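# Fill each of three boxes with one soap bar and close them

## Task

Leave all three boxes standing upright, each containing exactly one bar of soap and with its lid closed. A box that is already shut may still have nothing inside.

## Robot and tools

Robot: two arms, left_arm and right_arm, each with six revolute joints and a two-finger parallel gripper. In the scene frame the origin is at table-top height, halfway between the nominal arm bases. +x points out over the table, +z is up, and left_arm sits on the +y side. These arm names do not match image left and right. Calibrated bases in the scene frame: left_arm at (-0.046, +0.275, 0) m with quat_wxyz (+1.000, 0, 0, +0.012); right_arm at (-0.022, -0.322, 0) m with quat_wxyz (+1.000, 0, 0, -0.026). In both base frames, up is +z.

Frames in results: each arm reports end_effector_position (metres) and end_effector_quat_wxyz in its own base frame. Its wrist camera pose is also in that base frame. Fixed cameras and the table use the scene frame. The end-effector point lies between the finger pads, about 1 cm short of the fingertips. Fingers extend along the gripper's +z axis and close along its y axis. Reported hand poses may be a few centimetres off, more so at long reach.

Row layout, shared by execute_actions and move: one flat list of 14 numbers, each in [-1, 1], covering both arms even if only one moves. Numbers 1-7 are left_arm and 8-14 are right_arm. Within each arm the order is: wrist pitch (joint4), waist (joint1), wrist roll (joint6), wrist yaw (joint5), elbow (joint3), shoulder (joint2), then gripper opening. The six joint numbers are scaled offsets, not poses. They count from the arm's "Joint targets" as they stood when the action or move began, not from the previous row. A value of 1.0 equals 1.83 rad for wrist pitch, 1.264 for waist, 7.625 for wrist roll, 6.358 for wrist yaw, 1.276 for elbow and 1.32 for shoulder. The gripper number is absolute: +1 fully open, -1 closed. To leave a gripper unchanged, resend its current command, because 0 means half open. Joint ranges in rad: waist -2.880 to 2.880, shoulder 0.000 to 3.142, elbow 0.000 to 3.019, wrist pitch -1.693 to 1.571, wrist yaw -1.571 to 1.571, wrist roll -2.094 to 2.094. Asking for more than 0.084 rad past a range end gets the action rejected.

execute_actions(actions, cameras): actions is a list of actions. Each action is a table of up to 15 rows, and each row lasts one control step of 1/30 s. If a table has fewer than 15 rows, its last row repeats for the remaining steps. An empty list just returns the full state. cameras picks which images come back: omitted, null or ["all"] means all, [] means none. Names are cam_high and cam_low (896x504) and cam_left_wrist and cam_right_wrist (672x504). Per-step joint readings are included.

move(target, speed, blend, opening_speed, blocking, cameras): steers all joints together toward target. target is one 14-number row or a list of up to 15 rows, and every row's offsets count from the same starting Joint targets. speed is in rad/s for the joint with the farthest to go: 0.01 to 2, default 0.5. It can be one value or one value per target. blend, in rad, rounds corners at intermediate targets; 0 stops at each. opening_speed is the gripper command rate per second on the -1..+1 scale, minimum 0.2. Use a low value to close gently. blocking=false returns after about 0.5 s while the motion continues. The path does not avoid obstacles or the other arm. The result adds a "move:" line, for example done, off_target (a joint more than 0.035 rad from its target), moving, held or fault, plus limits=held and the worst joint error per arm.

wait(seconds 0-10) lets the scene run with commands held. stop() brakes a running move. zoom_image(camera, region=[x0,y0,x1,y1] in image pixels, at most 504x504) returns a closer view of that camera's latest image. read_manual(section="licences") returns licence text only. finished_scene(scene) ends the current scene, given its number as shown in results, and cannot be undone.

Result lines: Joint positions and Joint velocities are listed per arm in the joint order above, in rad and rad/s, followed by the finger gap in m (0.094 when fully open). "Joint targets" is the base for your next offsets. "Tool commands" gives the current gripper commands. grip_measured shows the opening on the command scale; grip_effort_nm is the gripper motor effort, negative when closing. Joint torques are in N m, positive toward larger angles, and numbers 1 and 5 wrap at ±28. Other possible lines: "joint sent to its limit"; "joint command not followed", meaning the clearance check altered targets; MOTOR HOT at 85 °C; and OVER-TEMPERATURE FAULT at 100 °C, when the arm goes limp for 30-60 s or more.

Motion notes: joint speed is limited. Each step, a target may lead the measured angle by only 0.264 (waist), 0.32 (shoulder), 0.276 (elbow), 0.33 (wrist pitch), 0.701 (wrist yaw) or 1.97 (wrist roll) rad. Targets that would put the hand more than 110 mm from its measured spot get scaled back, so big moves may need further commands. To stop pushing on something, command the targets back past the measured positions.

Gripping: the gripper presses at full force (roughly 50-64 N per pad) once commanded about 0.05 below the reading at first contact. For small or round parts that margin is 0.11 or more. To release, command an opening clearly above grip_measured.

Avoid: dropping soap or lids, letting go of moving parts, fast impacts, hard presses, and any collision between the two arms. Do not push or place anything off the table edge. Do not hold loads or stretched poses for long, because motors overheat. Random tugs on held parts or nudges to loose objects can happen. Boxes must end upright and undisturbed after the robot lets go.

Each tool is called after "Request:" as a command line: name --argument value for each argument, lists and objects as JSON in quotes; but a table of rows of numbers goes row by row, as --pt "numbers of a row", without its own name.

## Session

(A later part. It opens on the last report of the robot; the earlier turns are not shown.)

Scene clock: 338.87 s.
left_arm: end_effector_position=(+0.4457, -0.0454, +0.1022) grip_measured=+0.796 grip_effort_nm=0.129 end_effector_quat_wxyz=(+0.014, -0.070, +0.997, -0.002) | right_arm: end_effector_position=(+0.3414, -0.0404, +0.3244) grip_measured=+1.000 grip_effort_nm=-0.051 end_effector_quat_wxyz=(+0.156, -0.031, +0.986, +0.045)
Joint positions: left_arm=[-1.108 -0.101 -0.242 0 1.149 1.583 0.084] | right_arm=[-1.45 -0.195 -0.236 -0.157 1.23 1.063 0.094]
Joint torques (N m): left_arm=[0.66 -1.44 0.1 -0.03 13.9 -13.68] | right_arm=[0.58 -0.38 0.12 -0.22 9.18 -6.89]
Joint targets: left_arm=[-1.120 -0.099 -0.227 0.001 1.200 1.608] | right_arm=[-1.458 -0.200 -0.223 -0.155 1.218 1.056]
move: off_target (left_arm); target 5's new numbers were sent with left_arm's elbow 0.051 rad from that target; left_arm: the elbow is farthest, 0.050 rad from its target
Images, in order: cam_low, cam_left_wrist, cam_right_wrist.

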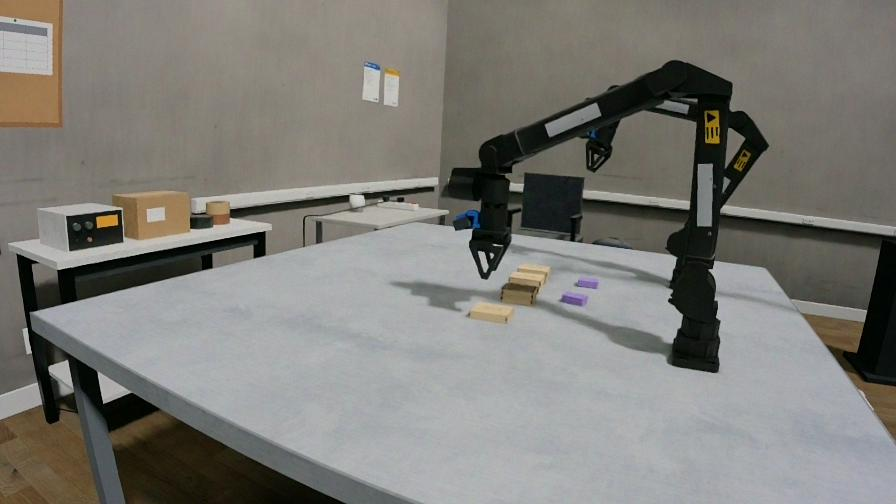

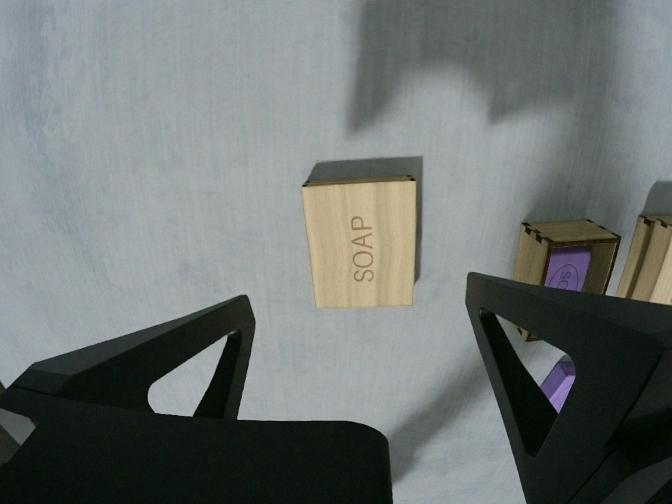

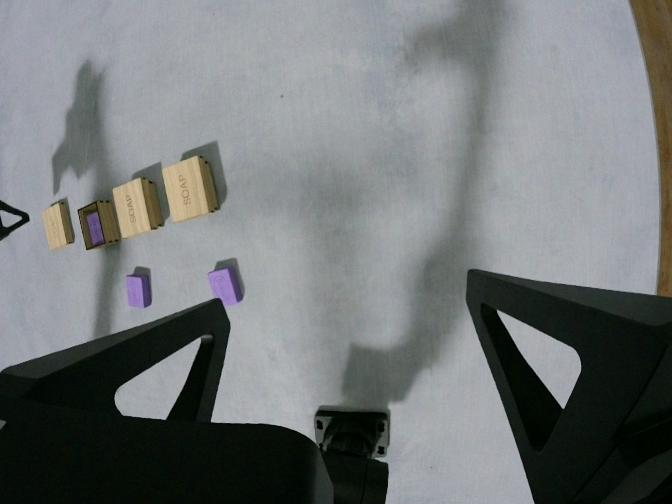

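Request:
move --pt "0.1098 0 0 0 -0.1141 0.0864 0.8 0 0 0 0 0 0 1" --pt "0.1098 0 0 0 -0.1141 0.0864 0.12 0 0 0 0 0 0 1" --pt "0.04 0 0 0 -0.1141 -0.05 0.12 0 0 0 0 0 0 1" --pt "-0.0279 -0.2753 -0.043 0 0.0533 0.03 0.12 0 0 0 0 0 0 1" --pt "-0.0279 -0.2753 -0.043 0 0.0533 0.0841 0.12 0 0 0 0 0 0 1" --speed '[0.2,0.1,0.2,0.35,0.15]' --blend '[0,0,0.03,0.02,0]' --opening_speed 0.6 --cameras '["cam_low","cam_left_wrist","cam_right_wrist"]'

Request:
zoom_image --camera "cam_low" --region '[470, 250, 570, 325]'

Request:
zoom_image --camera "cam_right_wrist" --region '[60, 120, 240, 270]'

Scene clock: 388.40 s.
left_arm: end_effector_position=(+0.4149, -0.1980, +0.0767) grip_measured=+0.346 grip_effort_nm=-1.038 end_effector_quat_wxyz=(-0.029, -0.048, +0.998, +0.016) | right_arm: end_effector_position=(+0.3414, -0.0404, +0.3244) grip_measured=+1.000 grip_effort_nm=-0.051 end_effector_quat_wxyz=(+0.156, -0.031, +0.986, +0.045)
Joint positions: left_arm=[-1.16 -0.444 -0.541 0 1.22 1.697 0.063] | right_arm=[-1.45 -0.195 -0.236 -0.157 1.23 1.063 0.094]
Joint torques (N m): left_arm=[0.5 -1.73 -0.2 -0.05 13.31 -14.74] | right_arm=[0.58 -0.44 0.12 -0.22 9.2 -6.83]
Joint targets: left_arm=[-1.171 -0.446 -0.555 0.001 1.268 1.719] | right_arm=[-1.458 -0.200 -0.223 -0.155 1.218 1.056]
move: off_target (left_arm); left_arm: the elbow is farthest, 0.048 rad from its target
Images, in order: cam_low, cam_left_wrist, cam_right_wrist.

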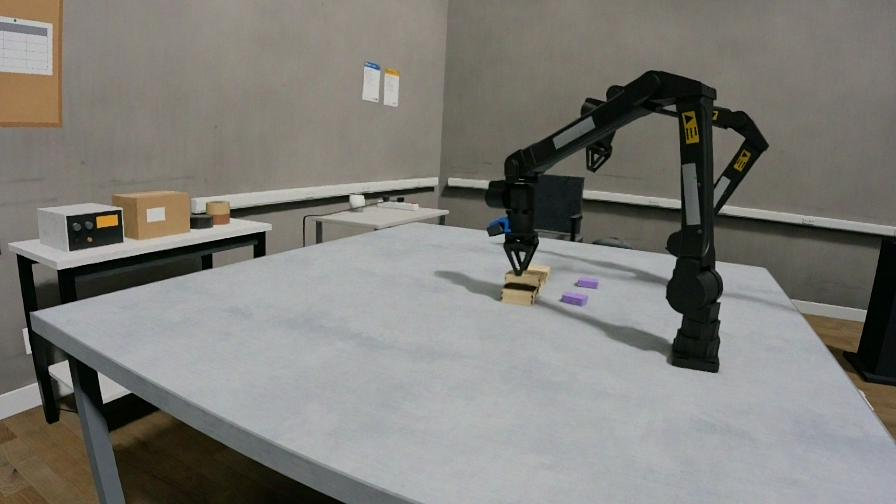

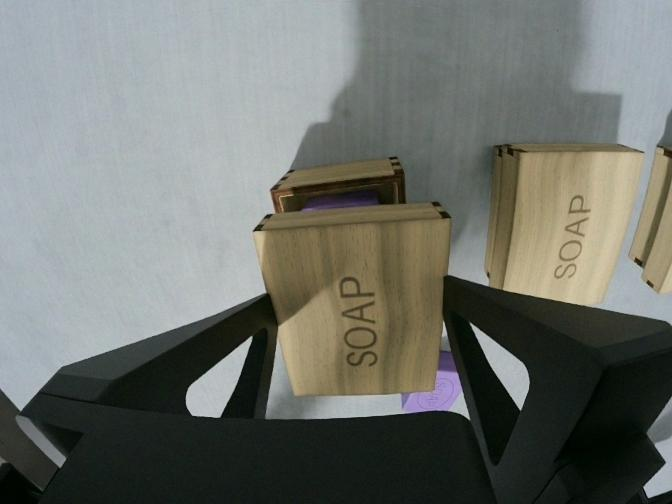

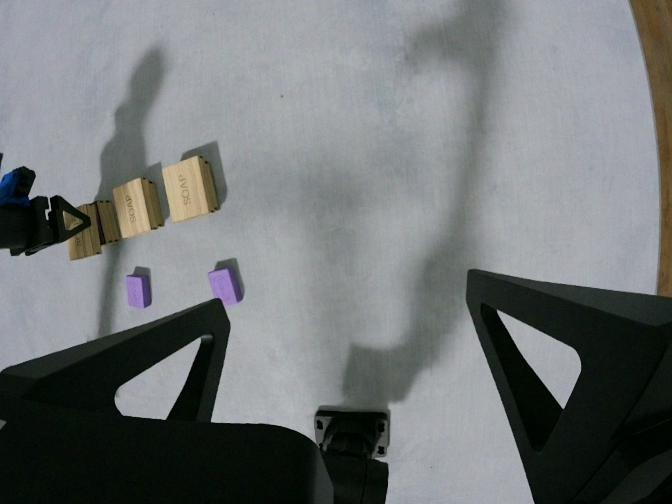

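Scaled by 5.040 from the camera's 896x504 image, which has a finer 1280x720 frame.

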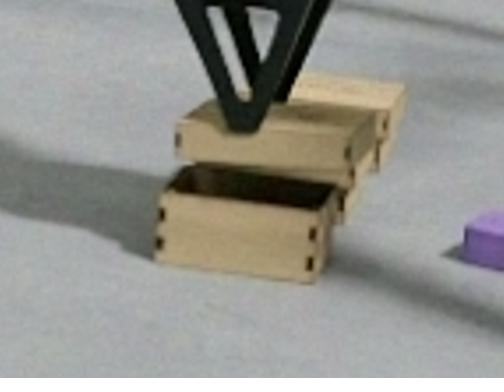

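Scaled by 2.800 from the camera's 672x504 image, which has a finer 960x720 frame.

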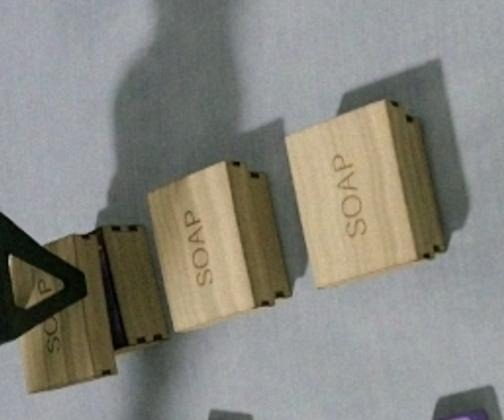

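Request:
move --pt "0 0.0237 0.0049 0 0.0157 0.013 0.12 0 0 0 0 0 0 1" --pt "0 0.0237 0.0049 0 0.0157 0.04 0.12 0 0 0 0 0 0 1" --speed 0.12 --cameras '["cam_low","cam_left_wrist","cam_right_wrist"]'

Request:
zoom_image --camera "cam_low" --region '[470, 250, 570, 325]'

Request:
zoom_image --camera "cam_right_wrist" --region '[60, 120, 240, 270]'

Scene clock: 421.50 s.
left_arm: end_effector_position=(+0.4244, -0.1927, +0.0626) grip_measured=+0.346 grip_effort_nm=-1.038 end_effector_quat_wxyz=(-0.042, -0.053, +0.997, +0.022) | right_arm: end_effector_position=(+0.3414, -0.0404, +0.3244) grip_measured=+1.000 grip_effort_nm=-0.056 end_effector_quat_wxyz=(+0.156, -0.031, +0.986, +0.045)
Joint positions: left_arm=[-1.161 -0.425 -0.532 0 1.242 1.746 0.063] | right_arm=[-1.45 -0.195 -0.236 -0.157 1.23 1.063 0.094]
Joint torques (N m): left_arm=[0.51 -0.91 0.1 -0.06 12.9 -15.5] | right_arm=[0.58 -0.44 0.12 -0.22 9.18 -6.89]
Joint targets: left_arm=[-1.171 -0.416 -0.518 0.001 1.288 1.772] | right_arm=[-1.458 -0.200 -0.223 -0.155 1.218 1.056]
move: off_target (left_arm); left_arm: the elbow is farthest, 0.046 rad from its target
Images, in order: cam_low, cam_left_wrist, cam_right_wrist.

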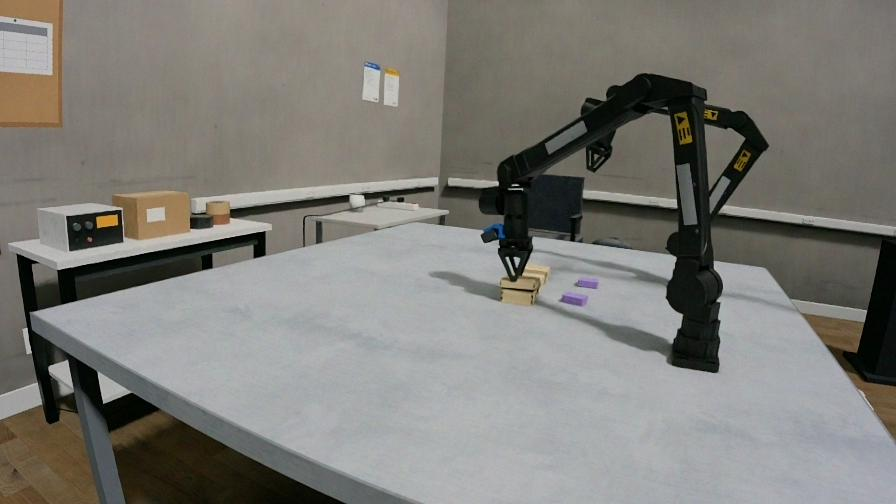

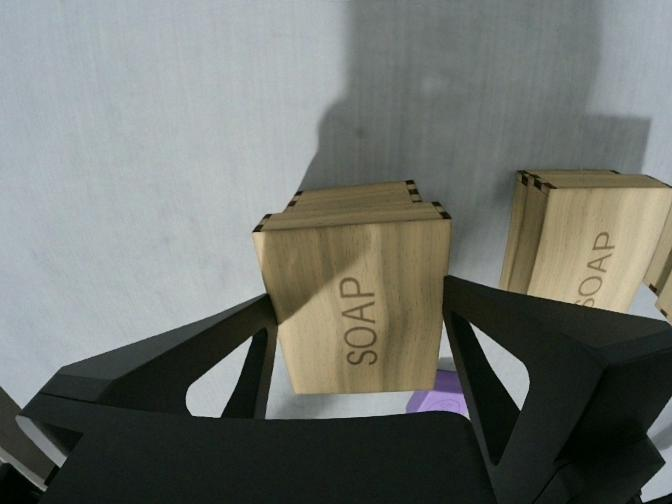

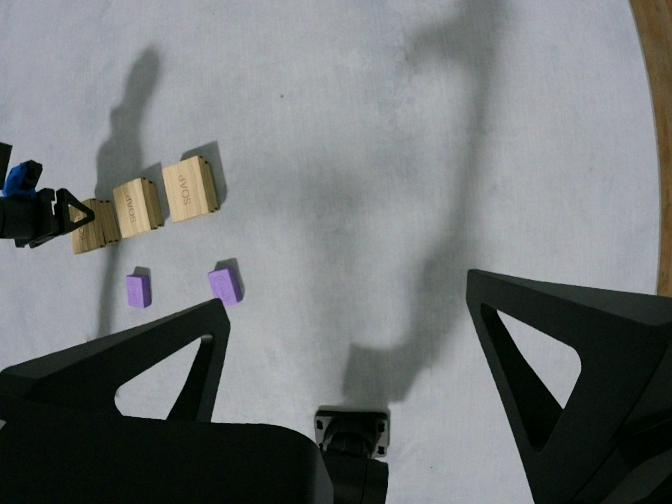

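Scaled by 5.040 from the camera's 896x504 image, which has a finer 1280x720 frame.

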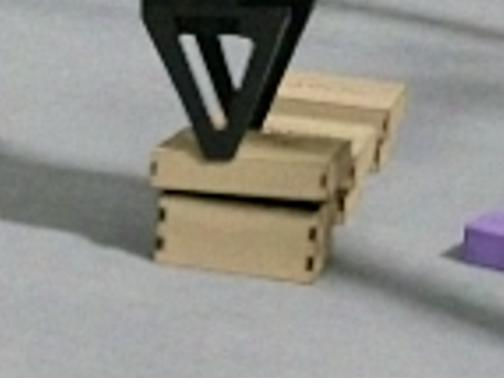

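Scaled by 2.800 from the camera's 672x504 image, which has a finer 960x720 frame.

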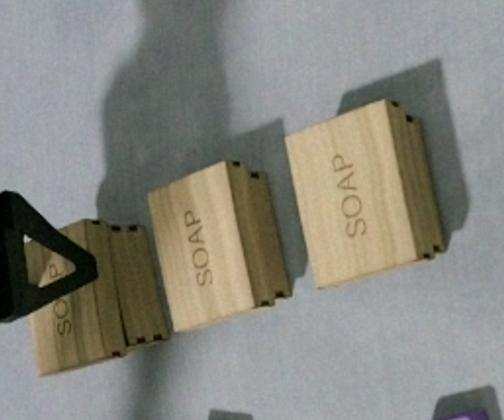

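Request:
move --target '[0,0,0,0,0,0.022,0.12,0,0,0,0,0,0,1]' --speed 0.08 --cameras '["cam_low","cam_left_wrist"]'

Request:
zoom_image --camera "cam_low" --region '[470, 250, 570, 325]'

Scene clock: 438.23 s.
left_arm: end_effector_position=(+0.4260, -0.1934, +0.0612) grip_measured=+0.346 grip_effort_nm=-1.038 end_effector_quat_wxyz=(-0.044, -0.052, +0.997, +0.023) | right_arm: end_effector_position=(+0.3414, -0.0404, +0.3244) grip_measured=+1.000 grip_effort_nm=-0.056 end_effector_quat_wxyz=(+0.156, -0.031, +0.986, +0.045)
Joint positions: left_arm=[-1.165 -0.425 -0.53 0 1.25 1.754 0.063] | right_arm=[-1.45 -0.195 -0.236 -0.157 1.23 1.063 0.094]
Joint torques (N m): left_arm=[0.64 -0.91 0.08 -0.07 12.14 -14.04] | right_arm=[0.58 -0.38 0.12 -0.22 9.18 -6.83]
Joint targets: left_arm=[-1.171 -0.416 -0.518 0.000 1.288 1.801] | right_arm=[-1.458 -0.200 -0.223 -0.155 1.218 1.056]
move: off_target (left_arm); left_arm: the shoulder is farthest, 0.047 rad from its target
Images, in order: cam_low, cam_left_wrist.

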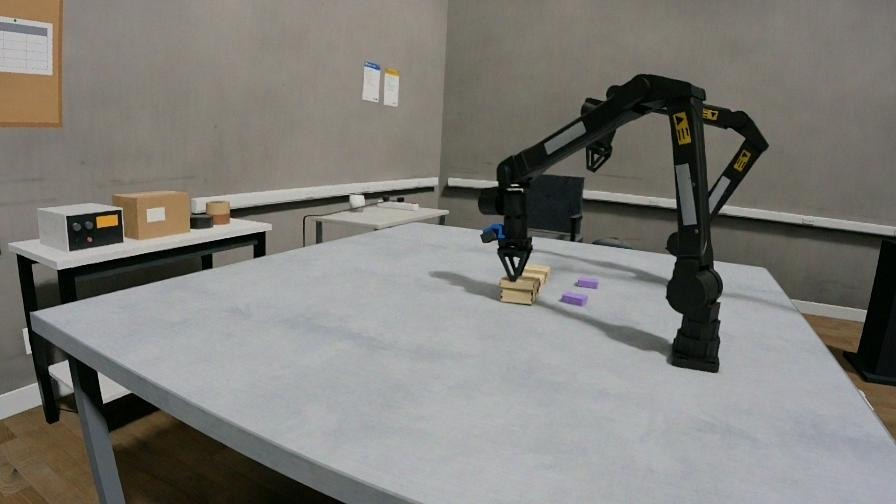

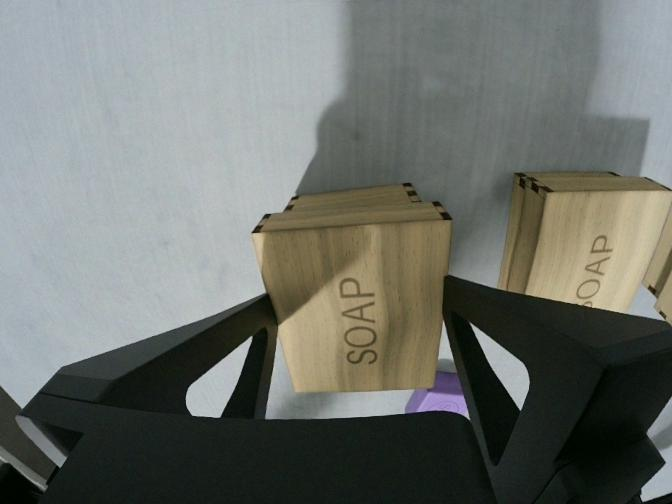

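Scaled by 5.040 from the camera's 896x504 image, which has a finer 1280x720 frame.

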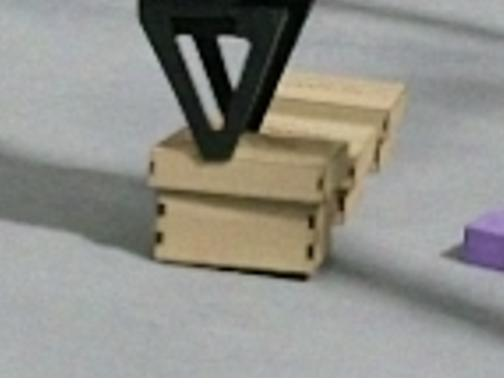

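Request:
move --pt "0 0 0 0 0 -0.055 0.12 0 0 0 0 0 0 1" --pt "0 0 -0.0079 0 0 -0.055 0.12 0 0 0 0 0 0 1" --speed 0.12 --cameras '["cam_low","cam_left_wrist","cam_right_wrist"]'

Request:
zoom_image --camera "cam_low" --region '[470, 250, 570, 325]'

Request:
zoom_image --camera "cam_right_wrist" --region '[20, 160, 160, 265]'

Request:
zoom_image --camera "cam_left_wrist" --region '[240, 150, 460, 315]'

Scene clock: 483.07 s.
left_arm: end_effector_position=(+0.4263, -0.1936, +0.0632) grip_measured=+0.346 grip_effort_nm=-1.033 end_effector_quat_wxyz=(-0.042, -0.069, +0.997, +0.022) | right_arm: end_effector_position=(+0.3414, -0.0404, +0.3244) grip_measured=+1.000 grip_effort_nm=-0.056 end_effector_quat_wxyz=(+0.156, -0.031, +0.986, +0.045)
Joint positions: left_arm=[-1.165 -0.425 -0.563 0 1.25 1.75 0.063] | right_arm=[-1.45 -0.195 -0.236 -0.157 1.23 1.063 0.094]
Joint torques (N m): left_arm=[0.68 -0.91 -0.22 -0.07 12.18 -20.37] | right_arm=[0.57 -0.38 0.12 -0.22 9.2 -6.89]
Joint targets: left_arm=[-1.171 -0.416 -0.578 0.000 1.288 1.728] | right_arm=[-1.458 -0.200 -0.223 -0.155 1.218 1.056]
move: off_target (left_arm); left_arm: the elbow is farthest, 0.038 rad from its target
Images, in order: cam_low, cam_left_wrist, cam_right_wrist.

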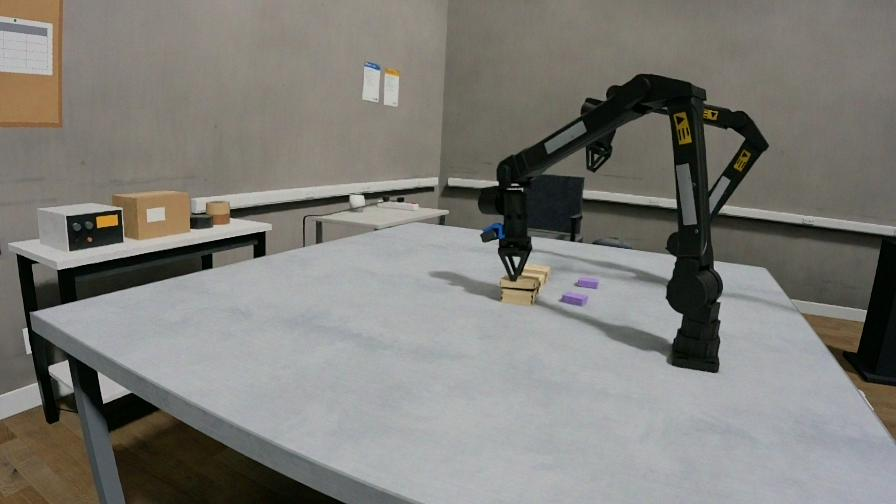

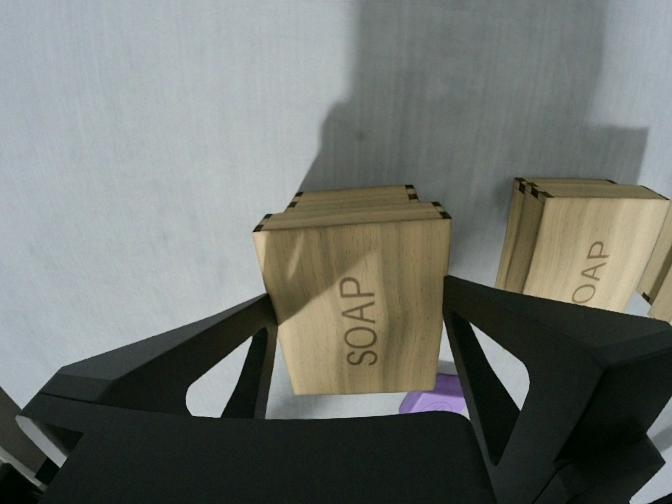

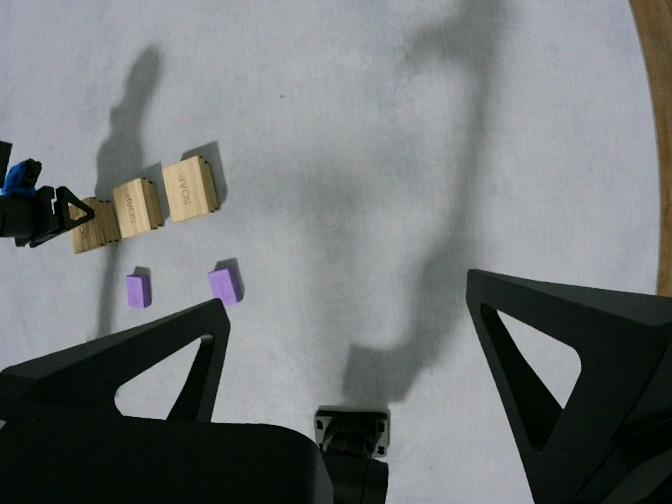

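Scaled by 5.040 from the camera's 896x504 image, which has a finer 1280x720 frame.

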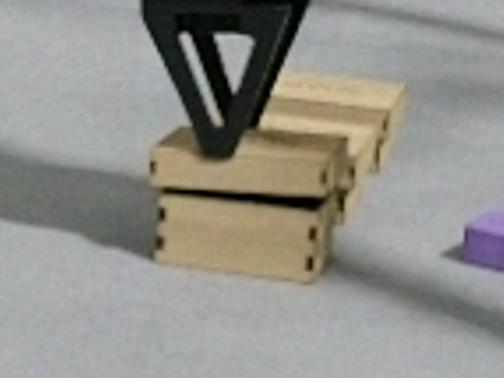

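Scaled by 3.600 from the camera's 672x504 image, which has a finer 960x720 frame.

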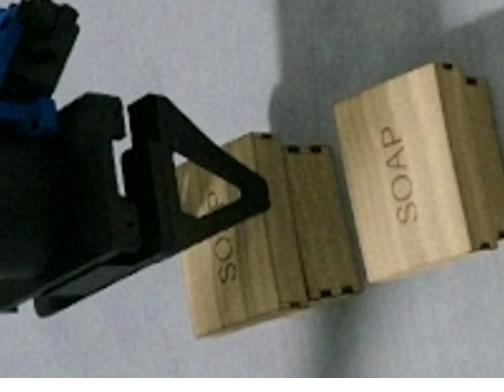

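Scaled by 2.291 from the camera's 672x504 image, which has a finer 960x720 frame.

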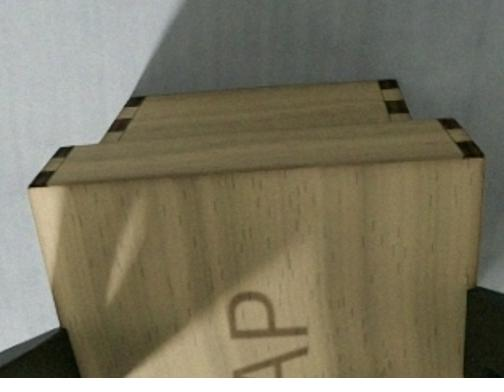

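Request:
move --target '[0,0,0,0,0,0.06,0.12,0,0,0,0,0,0,1]' --speed 0.08 --cameras '["cam_low","cam_left_wrist"]'

Request:
zoom_image --camera "cam_low" --region '[470, 250, 570, 325]'

Request:
zoom_image --camera "cam_left_wrist" --region '[240, 150, 460, 315]'

Scene clock: 493.10 s.
left_arm: end_effector_position=(+0.4242, -0.1926, +0.0491) grip_measured=+0.346 grip_effort_nm=-1.033 end_effector_quat_wxyz=(-0.055, -0.069, +0.996, +0.030) | right_arm: end_effector_position=(+0.3414, -0.0404, +0.3244) grip_measured=+1.000 grip_effort_nm=-0.061 end_effector_quat_wxyz=(+0.156, -0.031, +0.986, +0.045)
Joint positions: left_arm=[-1.165 -0.425 -0.564 0 1.25 1.782 0.063] | right_arm=[-1.45 -0.195 -0.236 -0.157 1.23 1.063 0.094]
Joint torques (N m): left_arm=[0.62 -0.91 -0.22 -0.07 11.97 -16.32] | right_arm=[0.58 -0.38 0.12 -0.22 9.18 -6.83]
Joint targets: left_arm=[-1.171 -0.416 -0.578 0.000 1.288 1.808] | right_arm=[-1.458 -0.200 -0.223 -0.155 1.218 1.056]
move: off_target (left_arm); left_arm: the elbow is farthest, 0.038 rad from its target
Images, in order: cam_low, cam_left_wrist.

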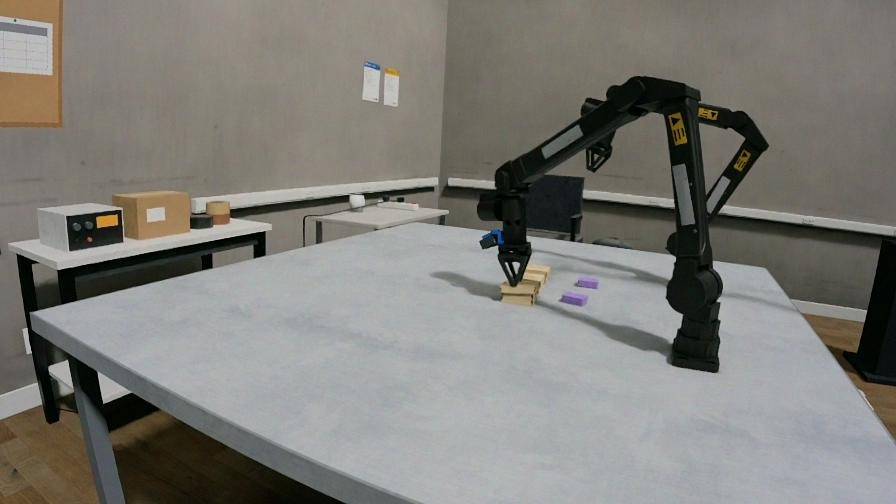

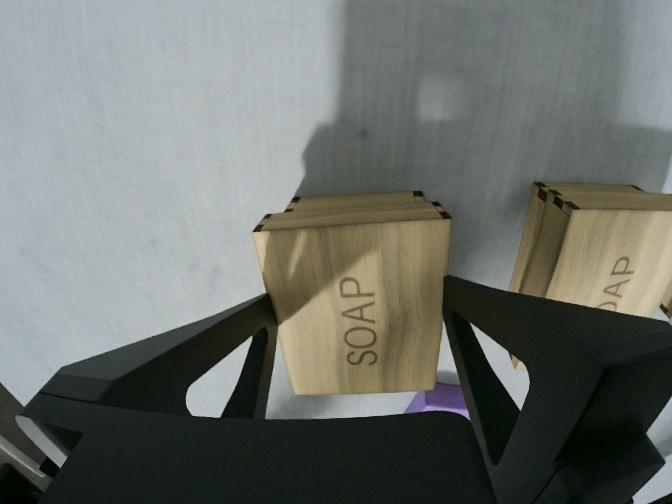

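Scaled by 5.040 from the camera's 896x504 image, which has a finer 1280x720 frame.

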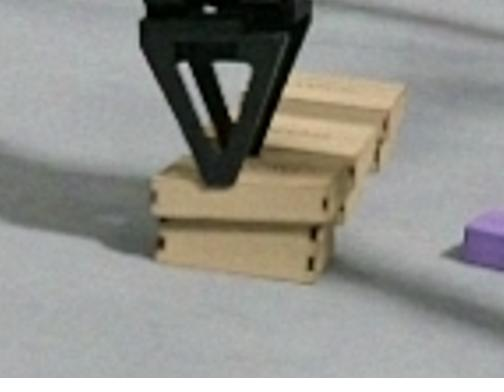

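Scaled by 2.291 from the camera's 672x504 image, which has a finer 960x720 frame.

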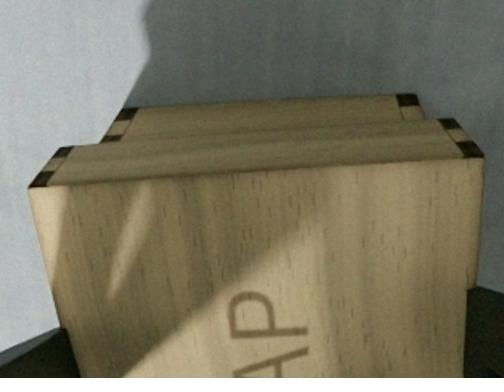

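Request:
move --target '[0,0,0,0,0,0.02,0.12,0,0,0,0,0,0,1]' --speed 0.08 --cameras '["cam_low"]'

Request:
zoom_image --camera "cam_low" --region '[470, 250, 570, 325]'

Scene clock: 499.27 s.
left_arm: end_effector_position=(+0.4245, -0.1927, +0.0470) grip_measured=+0.346 grip_effort_nm=-1.043 end_effector_quat_wxyz=(-0.057, -0.069, +0.995, +0.031) | right_arm: end_effector_position=(+0.3414, -0.0404, +0.3244) grip_measured=+1.000 grip_effort_nm=-0.061 end_effector_quat_wxyz=(+0.156, -0.031, +0.986, +0.045)
Joint positions: left_arm=[-1.165 -0.425 -0.564 0 1.252 1.788 0.063] | right_arm=[-1.45 -0.195 -0.236 -0.157 1.23 1.063 0.094]
Joint torques (N m): left_arm=[0.61 -0.85 -0.22 -0.07 11.77 -14.51] | right_arm=[0.59 -0.38 0.12 -0.22 9.2 -6.89]
Joint targets: left_arm=[-1.171 -0.416 -0.578 0.000 1.288 1.834] | right_arm=[-1.458 -0.200 -0.223 -0.155 1.218 1.056]
move: off_target (left_arm); left_arm: the shoulder is farthest, 0.047 rad from its target
Images, in order: cam_low.

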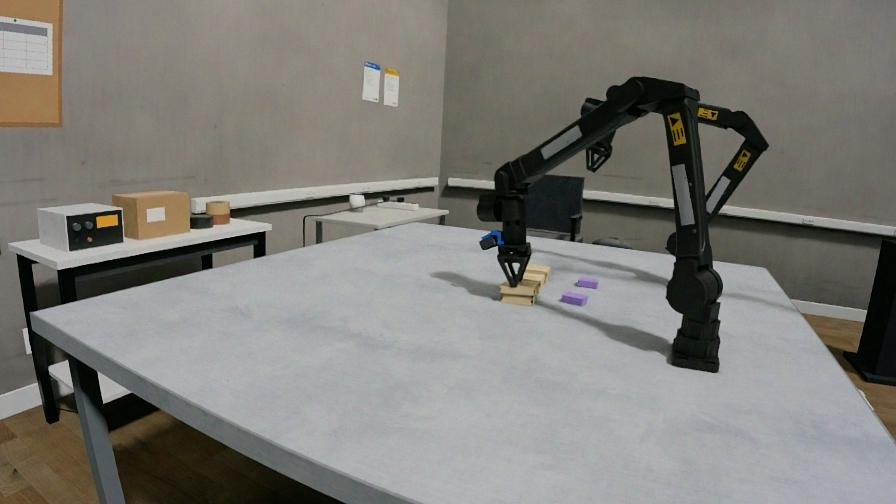

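Scaled by 5.040 from the camera's 896x504 image, which has a finer 1280x720 frame.

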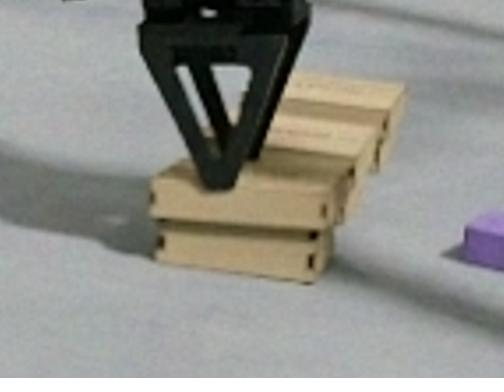

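Request:
move --pt "0 0 0 0 0 -0.02 0.12 0 0 0 0 0 0 1" --pt "0 0 0 0 0 -0.02 0.65 0 0 0 0 0 0 1" --pt "-0.03 0 0 0 0 -0.12 0.65 0 0 0 0 0 0 1" --speed 0.1 --opening_speed 0.3 --cameras '["cam_low","cam_left_wrist"]'

Request:
zoom_image --camera "cam_low" --region '[470, 250, 570, 325]'

Scene clock: 518.63 s.
left_arm: end_effector_position=(+0.4188, -0.1902, +0.0907) grip_measured=+0.647 grip_effort_nm=0.134 end_effector_quat_wxyz=(-0.037, -0.069, +0.997, +0.020) | right_arm: end_effector_position=(+0.3414, -0.0404, +0.3244) grip_measured=+1.000 grip_effort_nm=-0.056 end_effector_quat_wxyz=(+0.156, -0.031, +0.986, +0.045)
Joint positions: left_arm=[-1.215 -0.425 -0.564 0 1.252 1.692 0.077] | right_arm=[-1.45 -0.195 -0.236 -0.157 1.23 1.063 0.094]
Joint torques (N m): left_arm=[0.51 -0.85 -0.22 -0.07 12.29 -19.84] | right_arm=[0.57 -0.38 0.12 -0.22 9.2 -6.89]
Joint targets: left_arm=[-1.226 -0.416 -0.578 0.000 1.288 1.676] | right_arm=[-1.458 -0.200 -0.223 -0.155 1.218 1.056]
move: off_target (left_arm); target 2's new numbers were sent with left_arm's elbow 0.036 rad from that target; left_arm: the elbow is farthest, 0.036 rad from its target
Images, in order: cam_low, cam_left_wrist.

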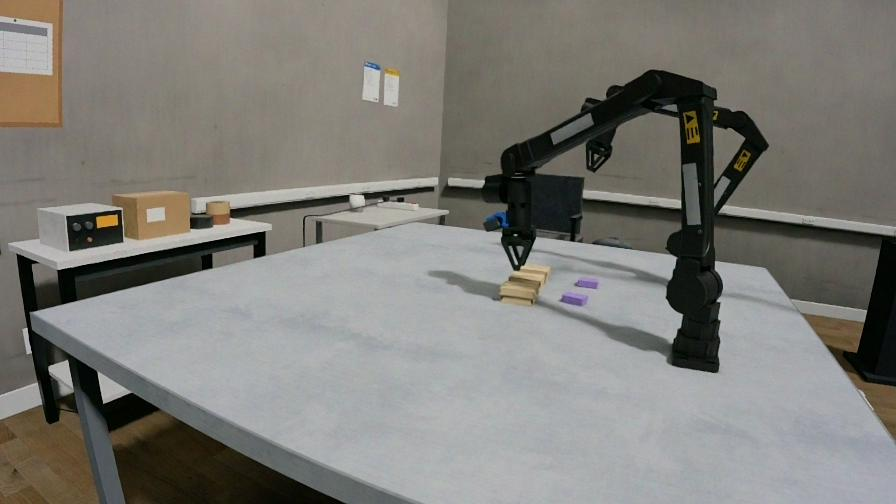

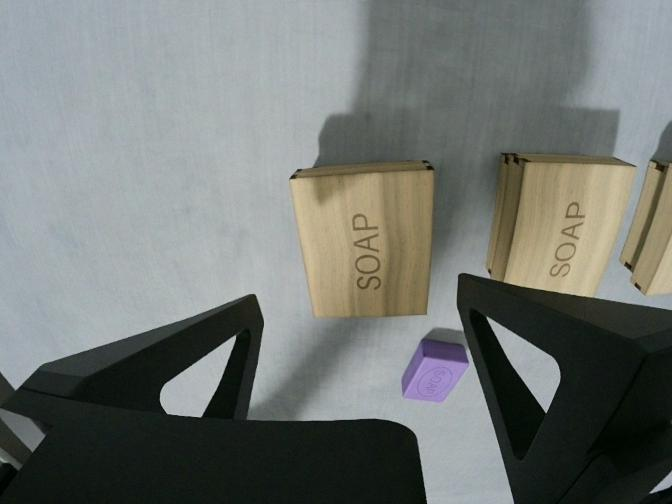

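Scaled by 5.040 from the camera's 896x504 image, which has a finer 1280x720 frame.

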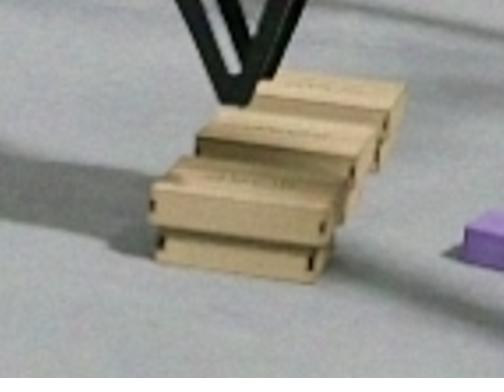

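Request:
move --target '[0.0295,-0.1456,-0.0216,0,0.1074,0.0795,1,0,0,0,0,0,0,1]' --speed 0.3 --cameras '["cam_left_wrist"]'

Scene clock: 536.50 s.
left_arm: end_effector_position=(+0.4241, -0.2897, +0.1022) grip_measured=+0.997 grip_effort_nm=0.129 end_effector_quat_wxyz=(+0.002, -0.065, +0.998, -0.001) | right_arm: end_effector_position=(+0.3414, -0.0404, +0.3244) grip_measured=+1.000 grip_effort_nm=-0.051 end_effector_quat_wxyz=(+0.156, -0.031, +0.986, +0.045)
Joint positions: left_arm=[-1.185 -0.598 -0.728 0 1.374 1.755 0.094] | right_arm=[-1.45 -0.195 -0.236 -0.157 1.23 1.063 0.094]
Joint torques (N m): left_arm=[1.59 -1.73 -0.19 -0.08 14.15 -17.03] | right_arm=[0.57 -0.38 0.12 -0.21 9.18 -6.83]
Motor temperatures (°C): left_arm=[27 28 29 28 55 36 32] | right_arm=[30 32 28 30 52 29 30]
Heat: left arm: hottest elbow 55 °C; right arm: hottest elbow 52 °C.
Joint targets: left_arm=[-1.172 -0.601 -0.743 0.000 1.425 1.781] | right_arm=[-1.458 -0.200 -0.223 -0.155 1.218 1.056]
move: off_target (left_arm); left_arm: the elbow is farthest, 0.051 rad from its target
Images, in order: cam_left_wrist.

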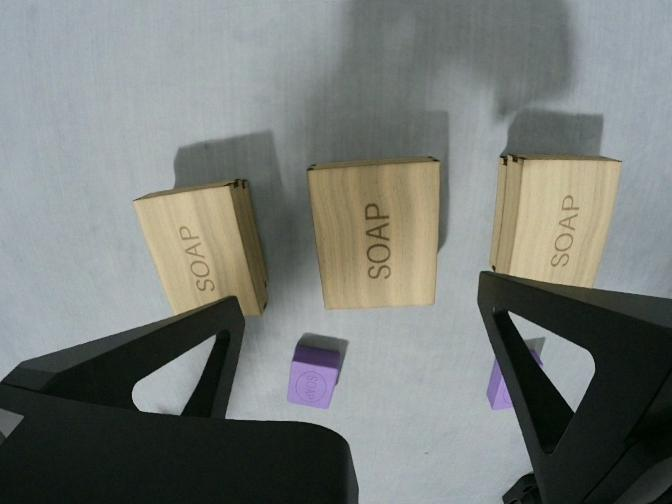

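Request:
move --pt "0 -0.0115 0 0 0 0 0.65 0 0 0 0 0 0 1" --pt "0.0678 -0.0115 0 0 -0.0721 0.0682 0.65 0 0 0 0 0 0 1" --speed '[0.1,0.13]' --cameras '["cam_left_wrist"]'

Scene clock: 561.97 s.
left_arm: end_effector_position=(+0.4324, -0.2988, +0.0459) grip_measured=+0.653 grip_effort_nm=-0.149 end_effector_quat_wxyz=(+0.002, -0.062, +0.998, -0.002) | right_arm: end_effector_position=(+0.3414, -0.0404, +0.3244) grip_measured=+1.000 grip_effort_nm=-0.051 end_effector_quat_wxyz=(+0.156, -0.031, +0.986, +0.045)
Joint positions: left_arm=[-1.061 -0.604 -0.729 0 1.341 1.846 0.078] | right_arm=[-1.45 -0.195 -0.236 -0.157 1.23 1.063 0.094]
Joint torques (N m): left_arm=[1.62 -2.43 -0.22 -0.08 8.18 -18.26] | right_arm=[0.58 -0.38 0.12 -0.22 9.18 -6.83]
Joint targets: left_arm=[-1.048 -0.615 -0.743 0.000 1.333 1.871] | right_arm=[-1.458 -0.200 -0.223 -0.155 1.218 1.056]
move: done
Images, in order: cam_left_wrist.

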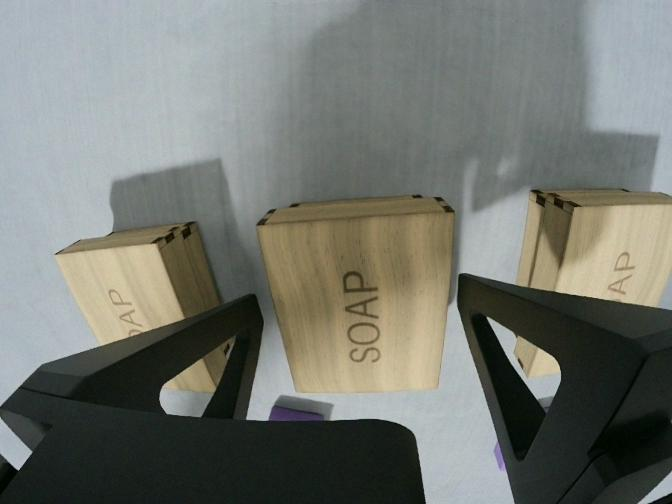

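Request:
move --pt "0 0 0 0 0 0.002 0.12 0 0 0 0 0 0 1" --pt "-0.03 0 0 0 0 -0.06 0.12 0 0 0 0 0 0 1" --pt "-0.1 0 0 0 0 -0.19 0.12 0 0 0 0 0 0 1" --speed '[0.1,0.1,0.3]' --opening_speed 0.5 --cameras '["cam_left_wrist","cam_right_wrist","cam_high"]'

Request:
zoom_image --camera "cam_high" --region '[350, 180, 470, 300]'

Request:
zoom_image --camera "cam_right_wrist" --region '[60, 120, 240, 270]'

Scene clock: 575.97 s.
left_arm: end_effector_position=(+0.4047, -0.2823, +0.1520) grip_measured=+0.123 grip_effort_nm=-0.144 end_effector_quat_wxyz=(+0.025, -0.061, +0.998, -0.021) | right_arm: end_effector_position=(+0.3414, -0.0404, +0.3244) grip_measured=+1.000 grip_effort_nm=-0.051 end_effector_quat_wxyz=(+0.156, -0.031, +0.986, +0.045)
Joint positions: left_arm=[-1.219 -0.607 -0.729 0.002 1.341 1.626 0.053] | right_arm=[-1.45 -0.195 -0.236 -0.157 1.23 1.063 0.094]
Joint torques (N m): left_arm=[0.72 -2.26 -0.21 -0.16 9.11 -18.43] | right_arm=[0.58 -0.38 0.12 -0.22 9.18 -6.89]
Joint targets: left_arm=[-1.231 -0.615 -0.743 0.001 1.333 1.620] | right_arm=[-1.458 -0.200 -0.223 -0.155 1.218 1.056]
move: done
Images, in order: cam_high, cam_left_wrist, cam_right_wrist.

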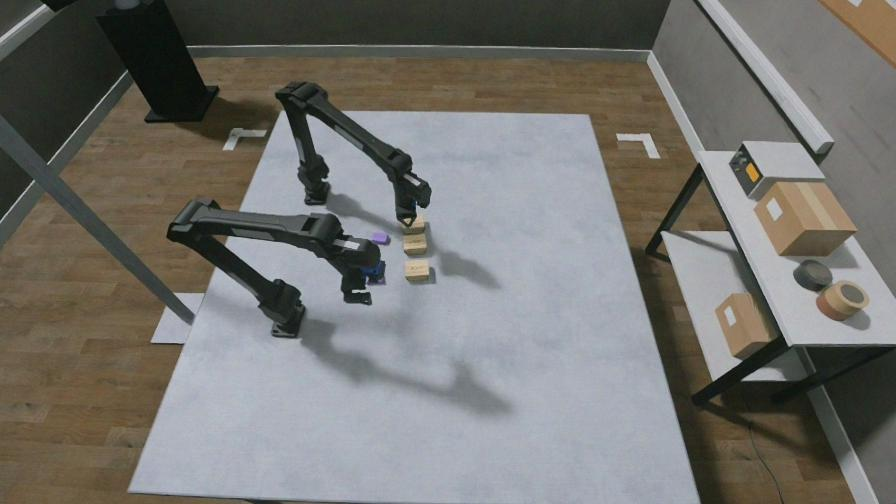

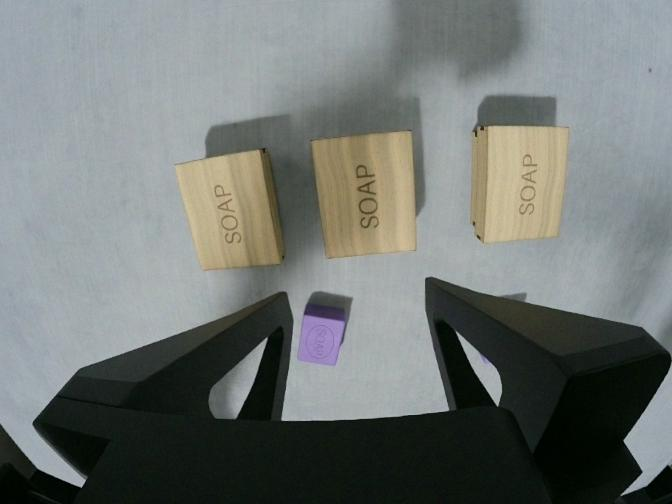

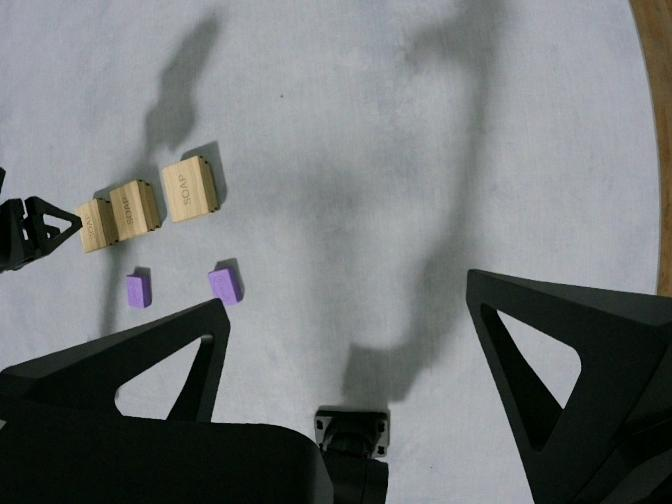

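Scaled by 4.200 from the camera's 896x504 image, which has a finer 1280x720 frame.

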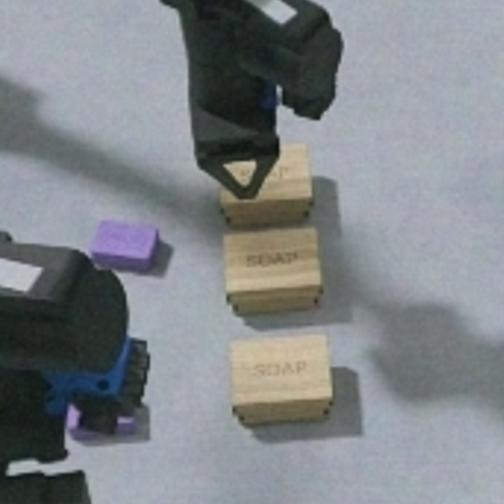

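Scaled by 2.800 from the camera's 672x504 image, which has a finer 960x720 frame.

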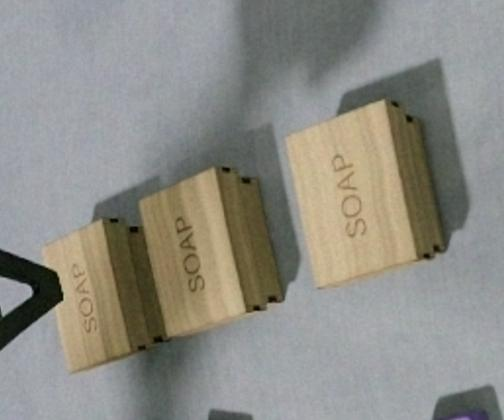

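Request:
move --target '[0.0298,0.0285,0.0073,0,0.0839,0.1295,0.65,0,0,0,0,0,0,1]' --speed 0.3 --cameras '["cam_left_wrist"]'

Scene clock: 597.97 s.
left_arm: end_effector_position=(+0.4309, -0.2882, +0.1001) grip_measured=+0.647 grip_effort_nm=0.129 end_effector_quat_wxyz=(-0.001, -0.057, +0.998, -0.001) | right_arm: end_effector_position=(+0.3414, -0.0404, +0.3244) grip_measured=+1.000 grip_effort_nm=-0.046 end_effector_quat_wxyz=(+0.156, -0.031, +0.986, +0.045)
Joint positions: left_arm=[-1.189 -0.588 -0.702 0.002 1.39 1.771 0.077] | right_arm=[-1.45 -0.195 -0.236 -0.157 1.23 1.063 0.094]
Joint torques (N m): left_arm=[1.61 -0.91 0.15 -0.16 13.97 -17.79] | right_arm=[0.58 -0.44 0.12 -0.21 9.18 -6.83]
Joint targets: left_arm=[-1.177 -0.579 -0.687 0.001 1.440 1.791] | right_arm=[-1.458 -0.200 -0.223 -0.155 1.218 1.056]
move: off_target (left_arm); left_arm: the elbow is farthest, 0.050 rad from its target
Images, in order: cam_left_wrist.

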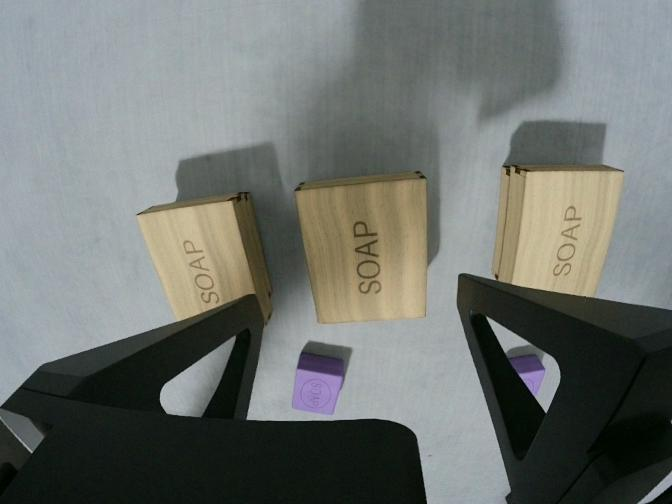

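Request:
move --pt "0 -0.0222 0 0 0 0 0.65 0 0 0 0 0 0 1" --pt "0.082 -0.0222 0 0 -0.1097 0.0568 0.65 0 0 0 0 0 0 1" --pt "0.082 -0.0222 0 0 -0.1097 0.0568 0.12 0 0 0 0 0 0 1" --pt "0.052 -0.0222 0 0 -0.1097 -0.003 0.12 0 0 0 0 0 0 1" --speed '[0.1,0.13,0.1,0.1]' --opening_speed 0.5 --cameras '["cam_left_wrist"]'

Scene clock: 617.37 s.
left_arm: end_effector_position=(+0.4238, -0.2891, +0.0564) grip_measured=+0.358 grip_effort_nm=-1.033 end_effector_quat_wxyz=(+0.002, -0.052, +0.999, -0.003) | right_arm: end_effector_position=(+0.3414, -0.0404, +0.3244) grip_measured=+1.000 grip_effort_nm=-0.051 end_effector_quat_wxyz=(+0.156, -0.031, +0.986, +0.045)
Joint positions: left_arm=[-1.07 -0.597 -0.701 0.002 1.309 1.803 0.064] | right_arm=[-1.45 -0.195 -0.236 -0.157 1.23 1.063 0.094]
Joint torques (N m): left_arm=[0.61 -2.37 0.1 -0.16 8.12 -21.42] | right_arm=[0.58 -0.38 0.12 -0.22 9.2 -6.83]
Joint targets: left_arm=[-1.081 -0.607 -0.687 0.001 1.300 1.787] | right_arm=[-1.458 -0.200 -0.223 -0.155 1.218 1.056]
move: done
Images, in order: cam_left_wrist.

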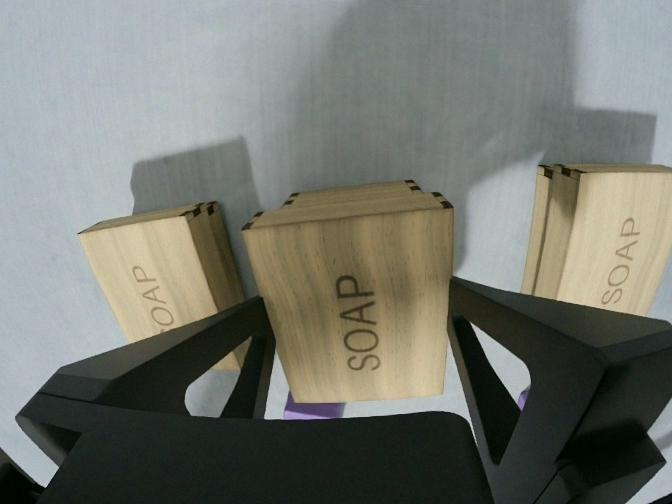

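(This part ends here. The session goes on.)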